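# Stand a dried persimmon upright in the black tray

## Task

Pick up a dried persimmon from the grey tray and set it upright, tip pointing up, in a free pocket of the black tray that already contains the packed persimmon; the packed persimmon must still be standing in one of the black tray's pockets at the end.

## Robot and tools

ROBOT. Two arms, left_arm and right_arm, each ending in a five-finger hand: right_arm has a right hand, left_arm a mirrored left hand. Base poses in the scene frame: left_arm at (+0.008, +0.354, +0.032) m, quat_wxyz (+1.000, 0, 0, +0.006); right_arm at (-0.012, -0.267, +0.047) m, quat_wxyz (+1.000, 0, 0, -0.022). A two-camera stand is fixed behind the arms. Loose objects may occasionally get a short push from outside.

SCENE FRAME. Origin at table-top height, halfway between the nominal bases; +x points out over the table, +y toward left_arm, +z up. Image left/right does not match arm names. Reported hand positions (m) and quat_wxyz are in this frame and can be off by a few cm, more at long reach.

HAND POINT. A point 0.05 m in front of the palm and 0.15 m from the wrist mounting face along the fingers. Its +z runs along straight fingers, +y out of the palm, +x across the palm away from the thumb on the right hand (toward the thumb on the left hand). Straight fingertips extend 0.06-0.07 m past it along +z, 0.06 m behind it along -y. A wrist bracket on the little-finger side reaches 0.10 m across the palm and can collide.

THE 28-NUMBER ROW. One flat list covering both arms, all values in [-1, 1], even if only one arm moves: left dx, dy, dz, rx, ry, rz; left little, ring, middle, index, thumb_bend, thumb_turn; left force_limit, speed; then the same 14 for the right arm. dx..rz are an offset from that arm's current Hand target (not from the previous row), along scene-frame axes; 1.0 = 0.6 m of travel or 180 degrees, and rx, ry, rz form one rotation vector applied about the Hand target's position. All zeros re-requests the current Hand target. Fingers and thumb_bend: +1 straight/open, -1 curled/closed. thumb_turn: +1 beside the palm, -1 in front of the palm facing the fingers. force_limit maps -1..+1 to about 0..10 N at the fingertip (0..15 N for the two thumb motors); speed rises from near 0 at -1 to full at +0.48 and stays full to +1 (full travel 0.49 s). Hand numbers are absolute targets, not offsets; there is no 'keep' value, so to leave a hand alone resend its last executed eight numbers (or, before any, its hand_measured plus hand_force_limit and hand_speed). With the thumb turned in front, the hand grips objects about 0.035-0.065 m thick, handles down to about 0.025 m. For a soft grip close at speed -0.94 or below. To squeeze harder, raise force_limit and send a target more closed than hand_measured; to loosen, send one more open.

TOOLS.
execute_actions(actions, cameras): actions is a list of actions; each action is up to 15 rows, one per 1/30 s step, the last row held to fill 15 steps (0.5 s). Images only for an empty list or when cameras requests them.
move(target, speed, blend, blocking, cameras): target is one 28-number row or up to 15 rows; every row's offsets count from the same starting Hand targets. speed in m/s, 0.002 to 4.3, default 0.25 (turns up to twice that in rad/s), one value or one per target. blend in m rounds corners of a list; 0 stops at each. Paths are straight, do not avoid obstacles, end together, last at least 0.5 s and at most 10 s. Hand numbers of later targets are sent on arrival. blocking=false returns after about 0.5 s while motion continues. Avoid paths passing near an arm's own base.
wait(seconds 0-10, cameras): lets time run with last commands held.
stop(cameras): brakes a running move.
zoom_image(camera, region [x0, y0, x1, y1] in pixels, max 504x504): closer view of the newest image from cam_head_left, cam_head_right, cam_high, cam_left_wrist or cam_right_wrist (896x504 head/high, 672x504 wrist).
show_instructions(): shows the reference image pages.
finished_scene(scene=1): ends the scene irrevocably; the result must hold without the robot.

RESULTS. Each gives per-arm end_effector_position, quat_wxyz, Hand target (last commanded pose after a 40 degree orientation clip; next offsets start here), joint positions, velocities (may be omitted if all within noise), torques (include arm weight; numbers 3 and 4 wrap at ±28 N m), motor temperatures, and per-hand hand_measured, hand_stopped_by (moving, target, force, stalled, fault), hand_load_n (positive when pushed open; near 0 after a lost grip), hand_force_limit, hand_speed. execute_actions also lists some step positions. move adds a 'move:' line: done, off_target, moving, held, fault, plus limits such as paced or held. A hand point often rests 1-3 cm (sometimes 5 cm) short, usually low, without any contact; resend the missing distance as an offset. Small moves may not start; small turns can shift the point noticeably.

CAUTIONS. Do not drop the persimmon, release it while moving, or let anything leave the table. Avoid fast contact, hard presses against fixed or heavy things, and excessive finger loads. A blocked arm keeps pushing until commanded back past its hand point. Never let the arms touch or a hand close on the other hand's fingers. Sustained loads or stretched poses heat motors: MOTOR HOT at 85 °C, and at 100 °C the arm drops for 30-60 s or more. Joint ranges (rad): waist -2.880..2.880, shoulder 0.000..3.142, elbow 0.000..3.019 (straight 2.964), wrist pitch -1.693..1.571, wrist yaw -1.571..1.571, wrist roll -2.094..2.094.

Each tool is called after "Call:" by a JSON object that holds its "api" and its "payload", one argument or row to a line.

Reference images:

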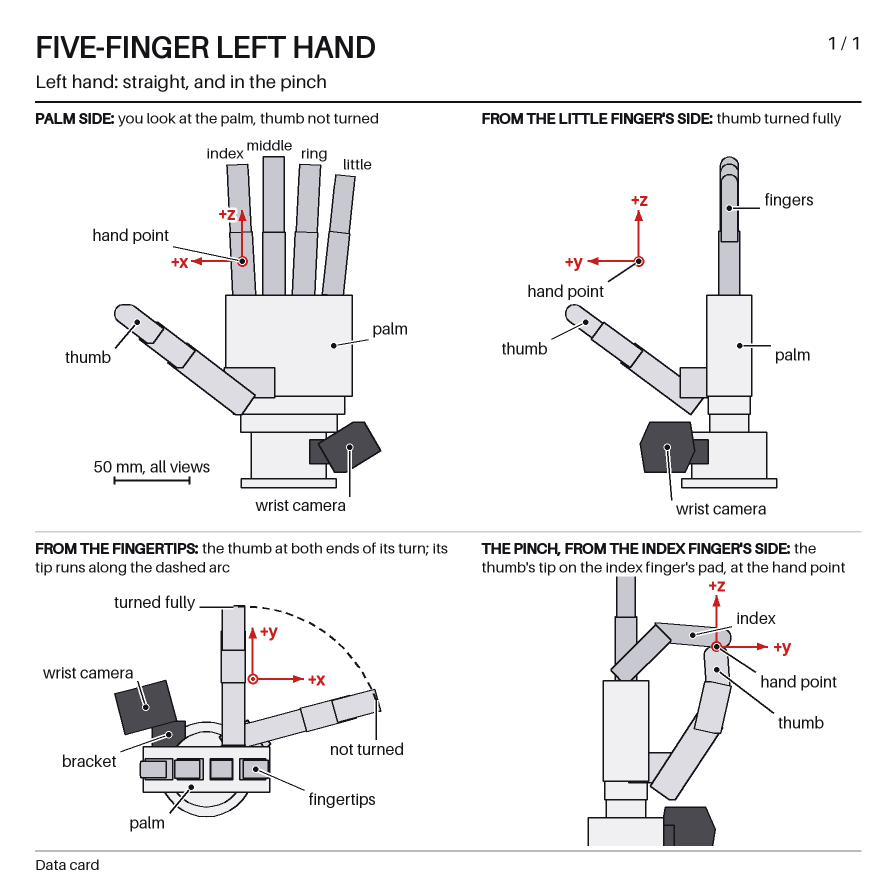

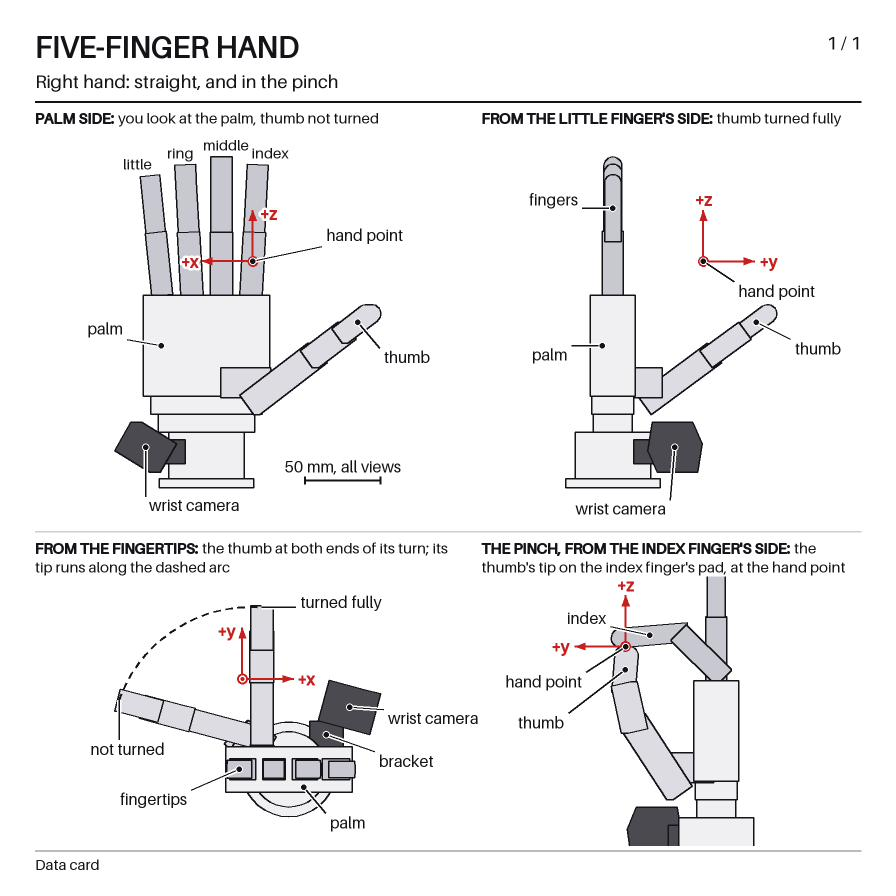

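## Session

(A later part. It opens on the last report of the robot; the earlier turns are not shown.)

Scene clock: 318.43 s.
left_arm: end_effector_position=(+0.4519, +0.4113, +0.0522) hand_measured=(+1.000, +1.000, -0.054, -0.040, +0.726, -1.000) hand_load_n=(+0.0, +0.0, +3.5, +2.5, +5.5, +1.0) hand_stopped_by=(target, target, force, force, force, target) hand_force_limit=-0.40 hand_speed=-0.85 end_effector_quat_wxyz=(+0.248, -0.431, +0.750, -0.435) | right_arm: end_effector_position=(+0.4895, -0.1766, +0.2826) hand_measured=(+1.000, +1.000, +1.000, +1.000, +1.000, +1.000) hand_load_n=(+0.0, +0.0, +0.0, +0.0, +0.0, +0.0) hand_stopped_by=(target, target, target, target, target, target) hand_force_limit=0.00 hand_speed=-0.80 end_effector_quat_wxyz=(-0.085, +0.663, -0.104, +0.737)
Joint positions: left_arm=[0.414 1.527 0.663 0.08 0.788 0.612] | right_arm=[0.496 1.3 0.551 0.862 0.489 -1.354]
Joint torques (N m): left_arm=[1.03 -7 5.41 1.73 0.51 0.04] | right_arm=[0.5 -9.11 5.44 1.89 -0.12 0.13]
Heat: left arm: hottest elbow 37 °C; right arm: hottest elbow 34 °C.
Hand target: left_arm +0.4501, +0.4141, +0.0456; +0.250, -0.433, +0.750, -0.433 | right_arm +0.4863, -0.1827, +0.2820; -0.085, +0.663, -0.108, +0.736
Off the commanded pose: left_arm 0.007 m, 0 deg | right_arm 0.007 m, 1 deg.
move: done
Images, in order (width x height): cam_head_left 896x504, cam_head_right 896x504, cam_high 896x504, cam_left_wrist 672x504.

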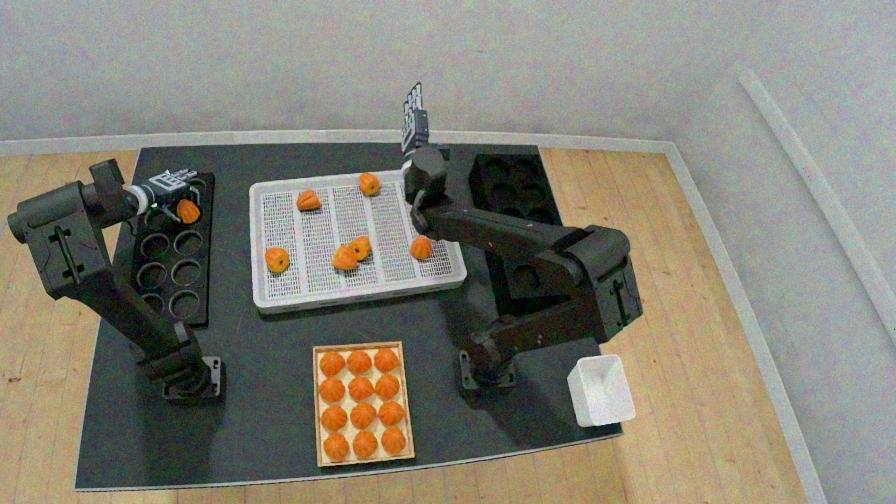

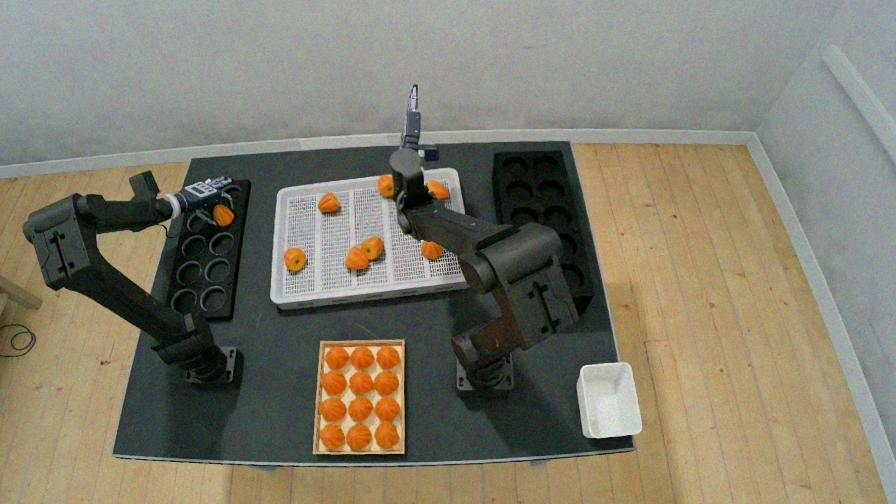

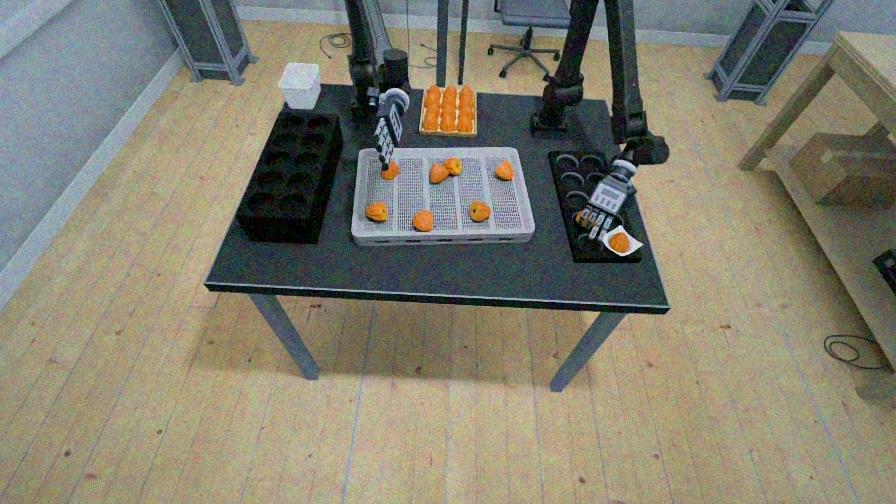

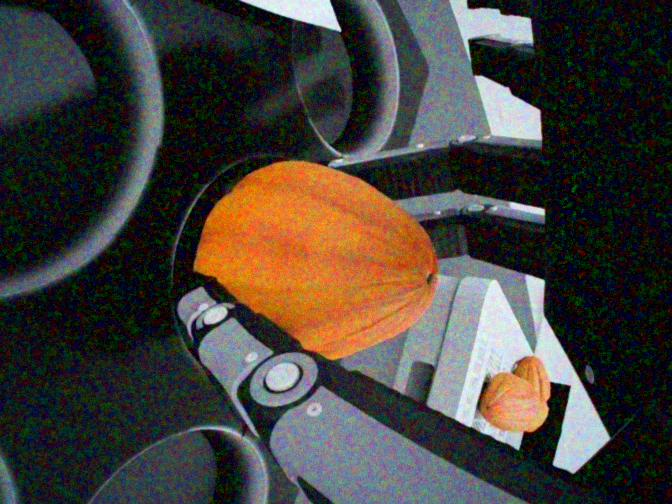

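Call:
{"api": "move", "payload": {
  "target": [0.002,-0.002,0.008,0,0,0,1,1,0.2,0.2,-0.2,-1,-0.4,-0.7, 0,0,0,0,0,0,1,1,1,1,1,1,0,-0.8],
  "speed": 0.04,
  "cameras": ["cam_head_left","cam_head_right","cam_high","cam_left_wrist"]
}}

Call:
{"api": "zoom_image", "payload": {
  "camera": "cam_head_left",
  "region": [130, 160, 230, 260]
}}

Scene clock: 324.50 s.
left_arm: end_effector_position=(+0.4522, +0.4114, +0.0522) hand_measured=(+1.000, +1.000, +0.200, +0.200, +0.724, -1.000) hand_load_n=(+0.0, +0.0, +0.0, +0.0, -0.5, +0.0) hand_stopped_by=(target, target, target, target, force, target) hand_force_limit=-0.40 hand_speed=-0.70 end_effector_quat_wxyz=(+0.249, -0.431, +0.750, -0.435) | right_arm: end_effector_position=(+0.4895, -0.1766, +0.2826) hand_measured=(+1.000, +1.000, +1.000, +1.000, +1.000, +1.000) hand_load_n=(+0.0, +0.0, +0.0, +0.0, +0.0, +0.0) hand_stopped_by=(target, target, target, target, target, target) hand_force_limit=0.00 hand_speed=-0.80 end_effector_quat_wxyz=(-0.085, +0.663, -0.104, +0.737)
Joint positions: left_arm=[0.414 1.527 0.663 0.082 0.788 0.612] | right_arm=[0.496 1.3 0.551 0.862 0.489 -1.354]
Joint torques (N m): left_arm=[0.73 -7.41 5.81 1.16 0.35 -0.01] | right_arm=[0.5 -9.17 5.59 1.78 -0.12 0.14]
Heat: left arm: hottest elbow 37 °C; right arm: hottest elbow 34 °C.
Hand target: left_arm +0.4514, +0.4129, +0.0504; +0.250, -0.433, +0.750, -0.433 | right_arm +0.4863, -0.1827, +0.2820; -0.085, +0.663, -0.108, +0.736
Off the commanded pose: left_arm 0.002 m, 0 deg | right_arm 0.007 m, 1 deg.
move: done
Images, in order (width x height): cam_head_left 896x504, cam_head_right 896x504, cam_high 896x504, cam_left_wrist 672x504.

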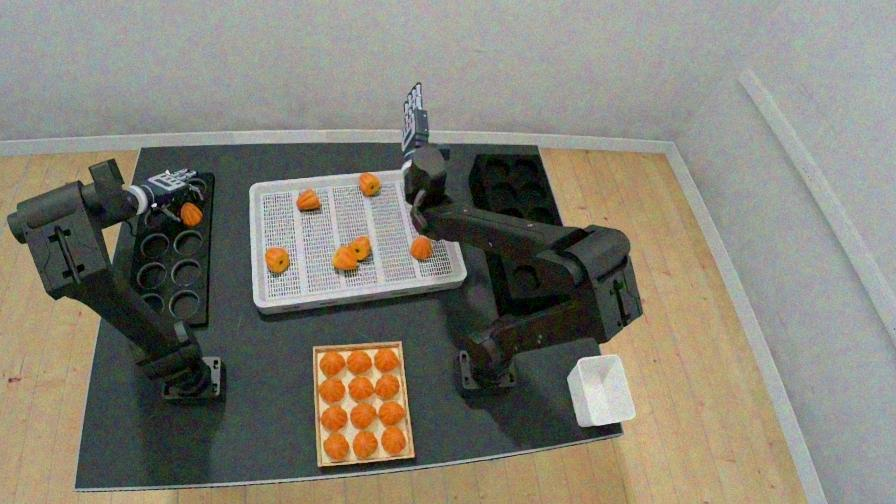

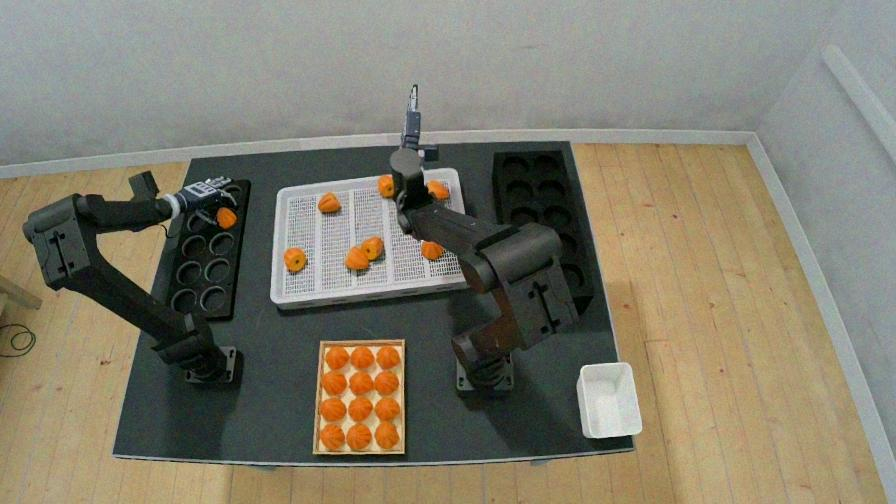

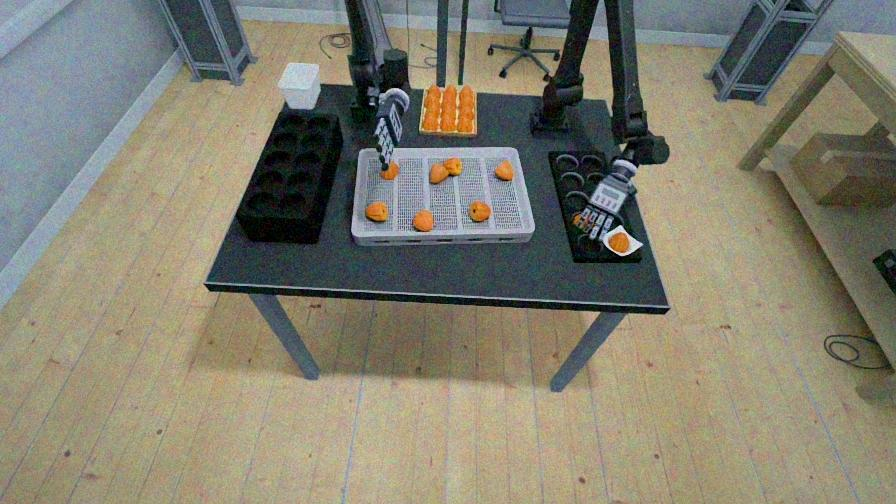

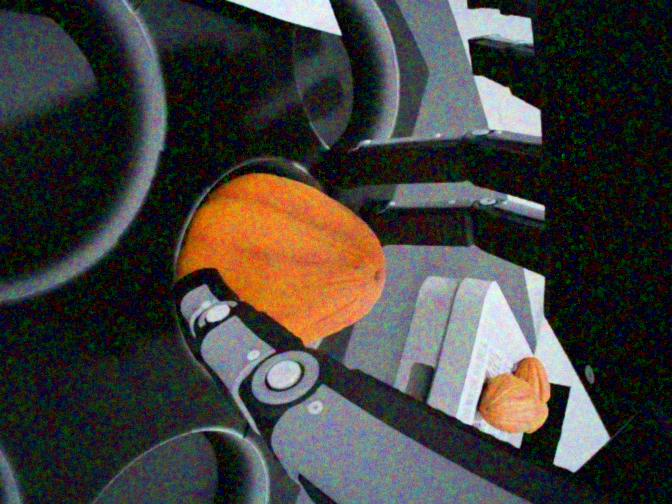

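Scaled by 5.040 from the camera's 896x504 image, which has a finer 1280x720 frame.

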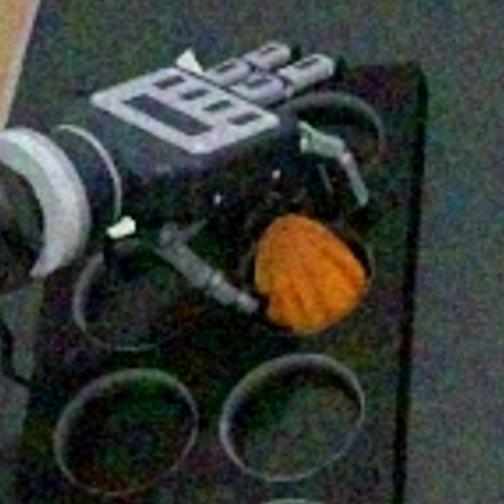

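Call:
{"api": "move", "payload": {
  "target": [0.0,0.0,0.0,0,0,0,1,1,0.8,0.8,-0.2,-1,-0.4,-0.5, 0,0,0,0,0,0,1,1,1,1,1,1,0,-0.8],
  "speed": 0.04
}}

Call:
{"api": "move", "payload": {
  "target": [0.012,0.0,0.06,0,0,0,1,1,0.8,0.8,-0.2,-1,-0.4,-0.5, 0,0,0,0,0,0,1,1,1,1,1,1,0,-0.8],
  "speed": 0.06,
  "cameras": ["cam_head_left","cam_high","cam_left_wrist"]
}}

Call:
{"api": "zoom_image", "payload": {
  "camera": "cam_head_left",
  "region": [130, 160, 230, 260]
}}

Scene clock: 331.43 s.
left_arm: end_effector_position=(+0.4522, +0.4115, +0.0522) hand_measured=(+1.000, +1.000, +0.800, +0.800, +0.724, -1.000) hand_load_n=(+0.0, +0.0, +0.0, +0.0, -0.5, +0.0) hand_stopped_by=(target, target, target, target, force, target) hand_force_limit=-0.40 hand_speed=-0.50 end_effector_quat_wxyz=(+0.249, -0.431, +0.750, -0.435) | right_arm: end_effector_position=(+0.4895, -0.1766, +0.2826) hand_measured=(+1.000, +1.000, +1.000, +1.000, +1.000, +1.000) hand_load_n=(+0.0, +0.0, +0.0, +0.0, +0.0, +0.0) hand_stopped_by=(target, target, target, target, target, target) hand_force_limit=0.00 hand_speed=-0.80 end_effector_quat_wxyz=(-0.085, +0.663, -0.104, +0.737)
Joint positions: left_arm=[0.414 1.527 0.663 0.082 0.788 0.612] | right_arm=[0.496 1.3 0.551 0.862 0.489 -1.354]
Joint torques (N m): left_arm=[0.73 -7.47 5.79 1.17 0.36 -0.01] | right_arm=[0.38 -9.7 5.6 1.85 -0.1 0.11]
Heat: left arm: hottest elbow 36 °C; right arm: hottest elbow 34 °C.
Hand target: left_arm +0.4514, +0.4129, +0.0504; +0.250, -0.433, +0.750, -0.433 | right_arm +0.4863, -0.1827, +0.2820; -0.085, +0.663, -0.108, +0.736
Off the commanded pose: left_arm 0.002 m, 0 deg | right_arm 0.007 m, 1 deg.
move: done

Scene clock: 332.67 s.
left_arm: end_effector_position=(+0.4376, +0.4060, +0.0637) hand_measured=(+1.000, +1.000, +0.800, +0.800, +0.724, -1.000) hand_load_n=(+0.0, +0.0, -0.5, +0.0, +0.0, +0.0) hand_stopped_by=(target, target, target, target, force, target) hand_force_limit=-0.40 hand_speed=-0.50 end_effector_quat_wxyz=(+0.228, -0.445, +0.751, -0.430) | right_arm: end_effector_position=(+0.4895, -0.1766, +0.2826) hand_measured=(+1.000, +1.000, +1.000, +1.000, +1.000, +1.000) hand_load_n=(+0.0, +0.0, +0.0, +0.0, +0.0, -0.5) hand_stopped_by=(target, target, target, target, target, target) hand_force_limit=0.00 hand_speed=-0.80 end_effector_quat_wxyz=(-0.085, +0.663, -0.104, +0.737)
Joint positions: left_arm=[0.414 1.469 0.663 -0.027 0.781 0.612] | right_arm=[0.496 1.3 0.551 0.862 0.489 -1.354]
Joint torques (N m): left_arm=[0.03 -8.47 9.92 0.79 0.47 -0.1] | right_arm=[0.5 -9.41 5.57 1.91 -0.13 0.11]
Heat: left arm: hottest elbow 36 °C; right arm: hottest elbow 34 °C.
Hand target: left_arm +0.4586, +0.4129, +0.0864; +0.250, -0.433, +0.750, -0.433 | right_arm +0.4863, -0.1827, +0.2820; -0.085, +0.663, -0.108, +0.736
Off the commanded pose: left_arm 0.032 m, 3 deg | right_arm 0.007 m, 1 deg.
move: off_target (left_arm)
Images, in order (width x height): cam_head_left 896x504, cam_high 896x504, cam_left_wrist 672x504.

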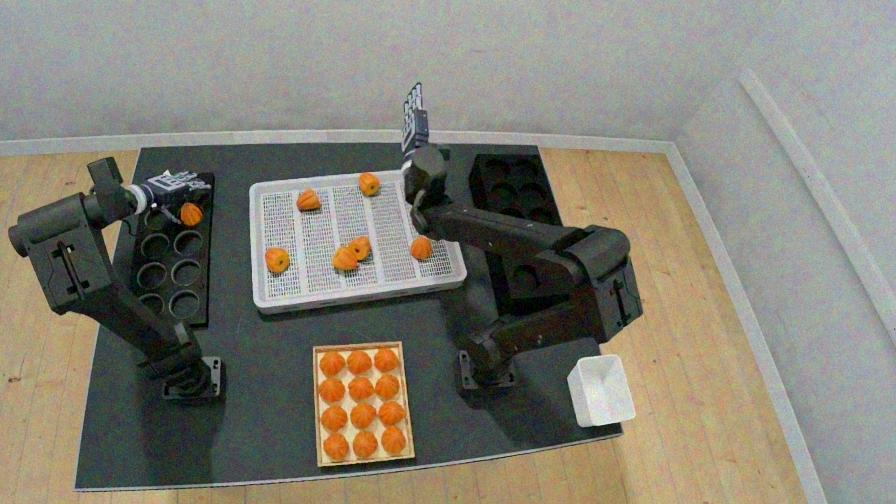

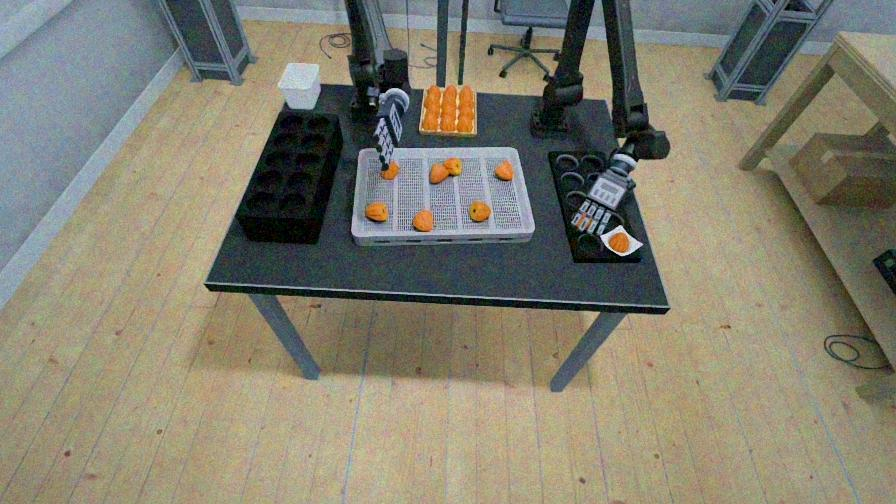

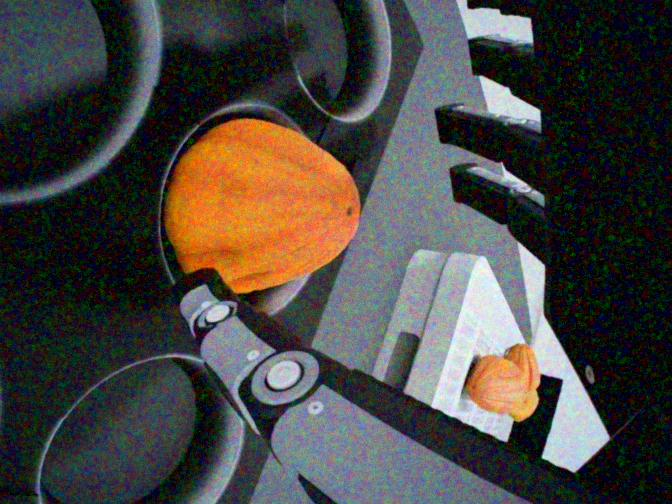

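Scaled by 5.040 from the camera's 896x504 image, which has a finer 1280x720 frame.

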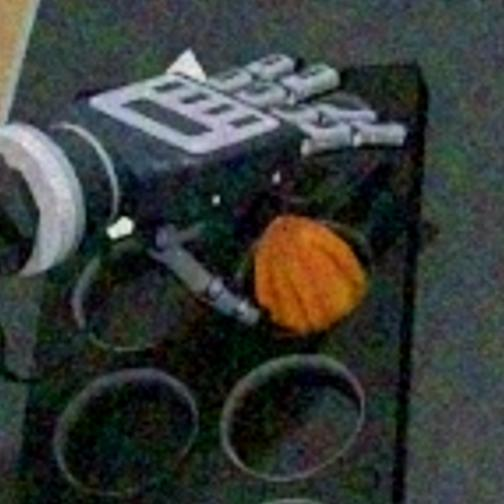

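Call:
{"api": "move", "payload": {
  "target": [-0.02,0.0,0.2,0,0,0,1,1,0.8,0.8,-0.2,-1,-0.4,-0.5, 0,0,0,0,0,0,1,1,1,1,1,1,0,-0.8],
  "speed": 0.12,
  "cameras": ["cam_head_left","cam_head_right","cam_high","cam_left_wrist"]
}}

Call:
{"api": "zoom_image", "payload": {
  "camera": "cam_head_left",
  "region": [130, 160, 230, 260]
}}

Call:
{"api": "zoom_image", "payload": {
  "camera": "cam_high",
  "region": [540, 160, 660, 280]
}}

Scene clock: 341.90 s.
left_arm: end_effector_position=(+0.4283, +0.4011, +0.1770) hand_measured=(+1.000, +1.000, +0.800, +0.800, +0.724, -1.000) hand_load_n=(+0.0, -0.5, +0.0, +0.0, +0.0, +0.0) hand_stopped_by=(target, target, target, target, force, target) hand_force_limit=-0.40 hand_speed=-0.50 end_effector_quat_wxyz=(+0.221, -0.448, +0.751, -0.431) | right_arm: end_effector_position=(+0.4895, -0.1766, +0.2826) hand_measured=(+1.000, +1.000, +1.000, +1.000, +1.000, +1.000) hand_load_n=(+0.0, +0.0, +0.5, +0.0, +0.0, +0.0) hand_stopped_by=(target, target, target, target, target, target) hand_force_limit=0.00 hand_speed=-0.80 end_effector_quat_wxyz=(-0.085, +0.663, -0.104, +0.737)
Joint positions: left_arm=[0.414 1.232 0.808 -0.424 0.785 0.612] | right_arm=[0.496 1.3 0.551 0.862 0.489 -1.354]
Joint torques (N m): left_arm=[1.26 -6.3 12.68 0.64 0.67 0.04] | right_arm=[0.5 -9.41 5.56 1.95 -0.15 0.12]
Heat: left arm: hottest elbow 38 °C; right arm: hottest elbow 34 °C.
Hand target: left_arm +0.4466, +0.4129, +0.2064; +0.250, -0.433, +0.750, -0.433 | right_arm +0.4863, -0.1827, +0.2820; -0.085, +0.663, -0.108, +0.736
Off the commanded pose: left_arm 0.037 m, 4 deg | right_arm 0.007 m, 1 deg.
move: off_target (left_arm)
Images, in order (width x height): cam_head_left 896x504, cam_head_right 896x504, cam_high 896x504, cam_left_wrist 672x504.

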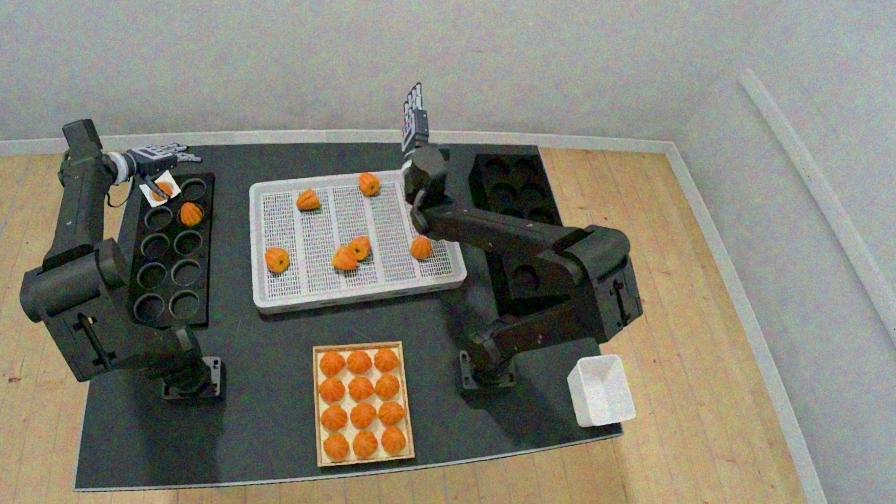

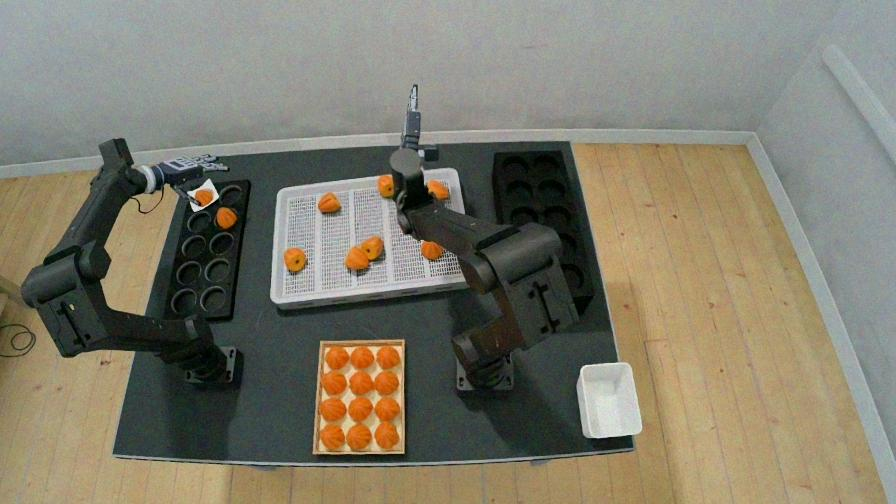

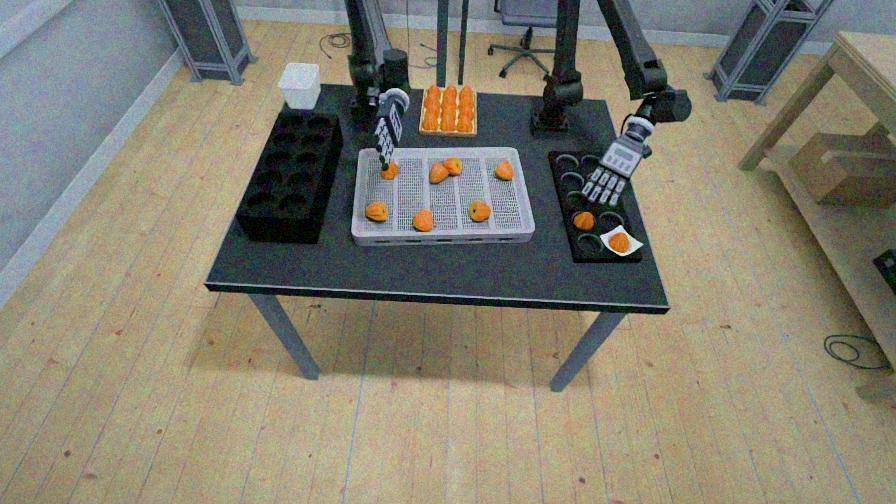

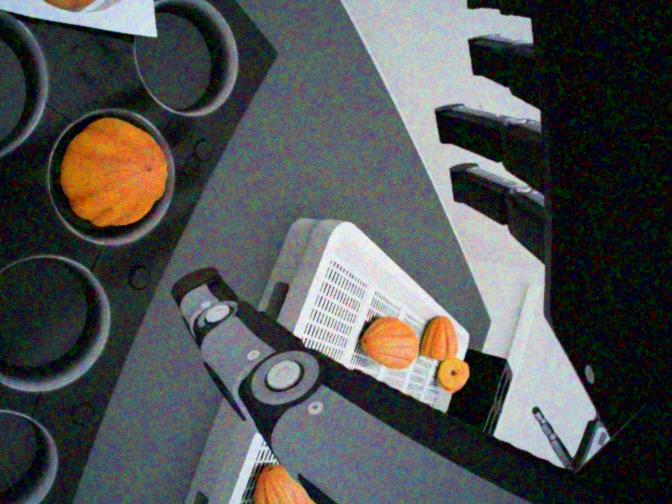

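Scaled by 5.040 from the camera's 896x504 image, which has a finer 1280x720 frame.

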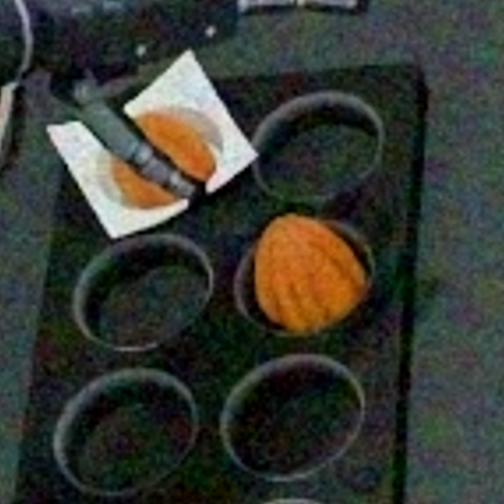

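Scaled by 4.200 from the camera's 896x504 image, which has a finer 1280x720 frame.

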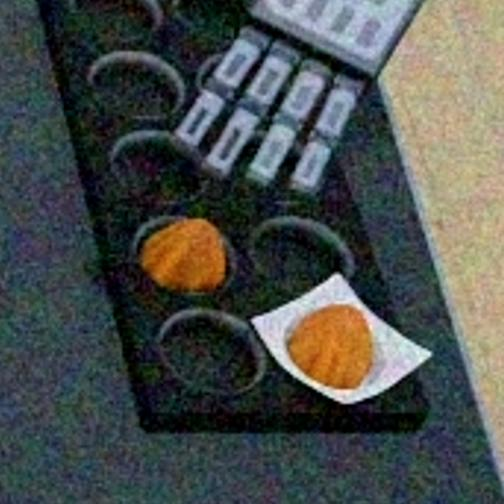

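Call:
{"api": "zoom_image", "payload": {
  "camera": "cam_left_wrist",
  "region": [20, 80, 220, 270]
}}

Call:
{"api": "zoom_image", "payload": {
  "camera": "cam_high",
  "region": [565, 200, 650, 265]
}}

Call:
{"api": "zoom_image", "payload": {
  "camera": "cam_head_left",
  "region": [170, 190, 210, 230]
}}

Scaled by 2.520 from the camera's 672x504 image, which has a finer 960x720 frame.

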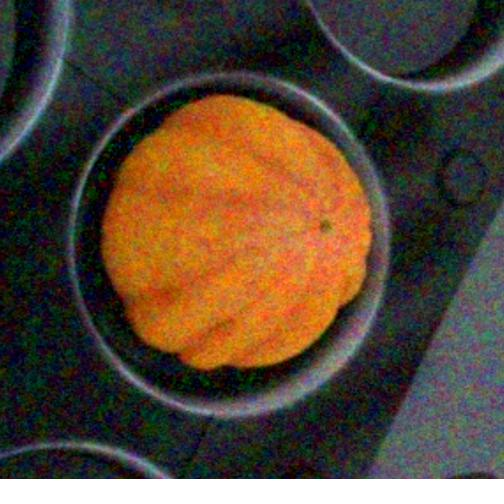

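Scaled by 5.929 from the camera's 896x504 image, which has a finer 1280x720 frame.

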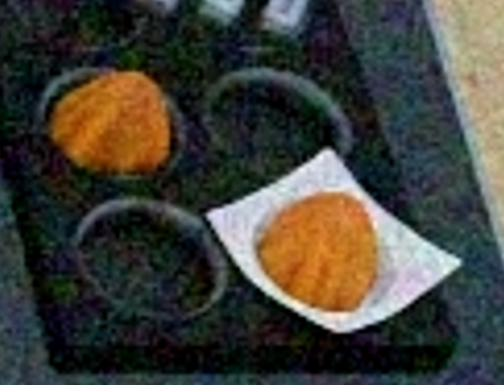

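Scaled by 12.600 from the camera's 896x504 image, which has a finer 1280x720 frame.

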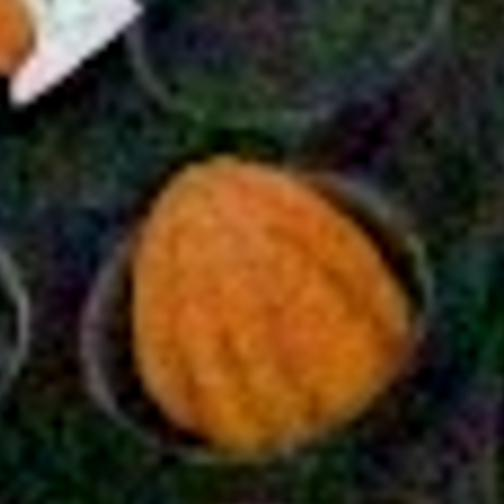

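Call:
{"api": "finished_scene", "payload": {

}}

The scene is finished: the task was done.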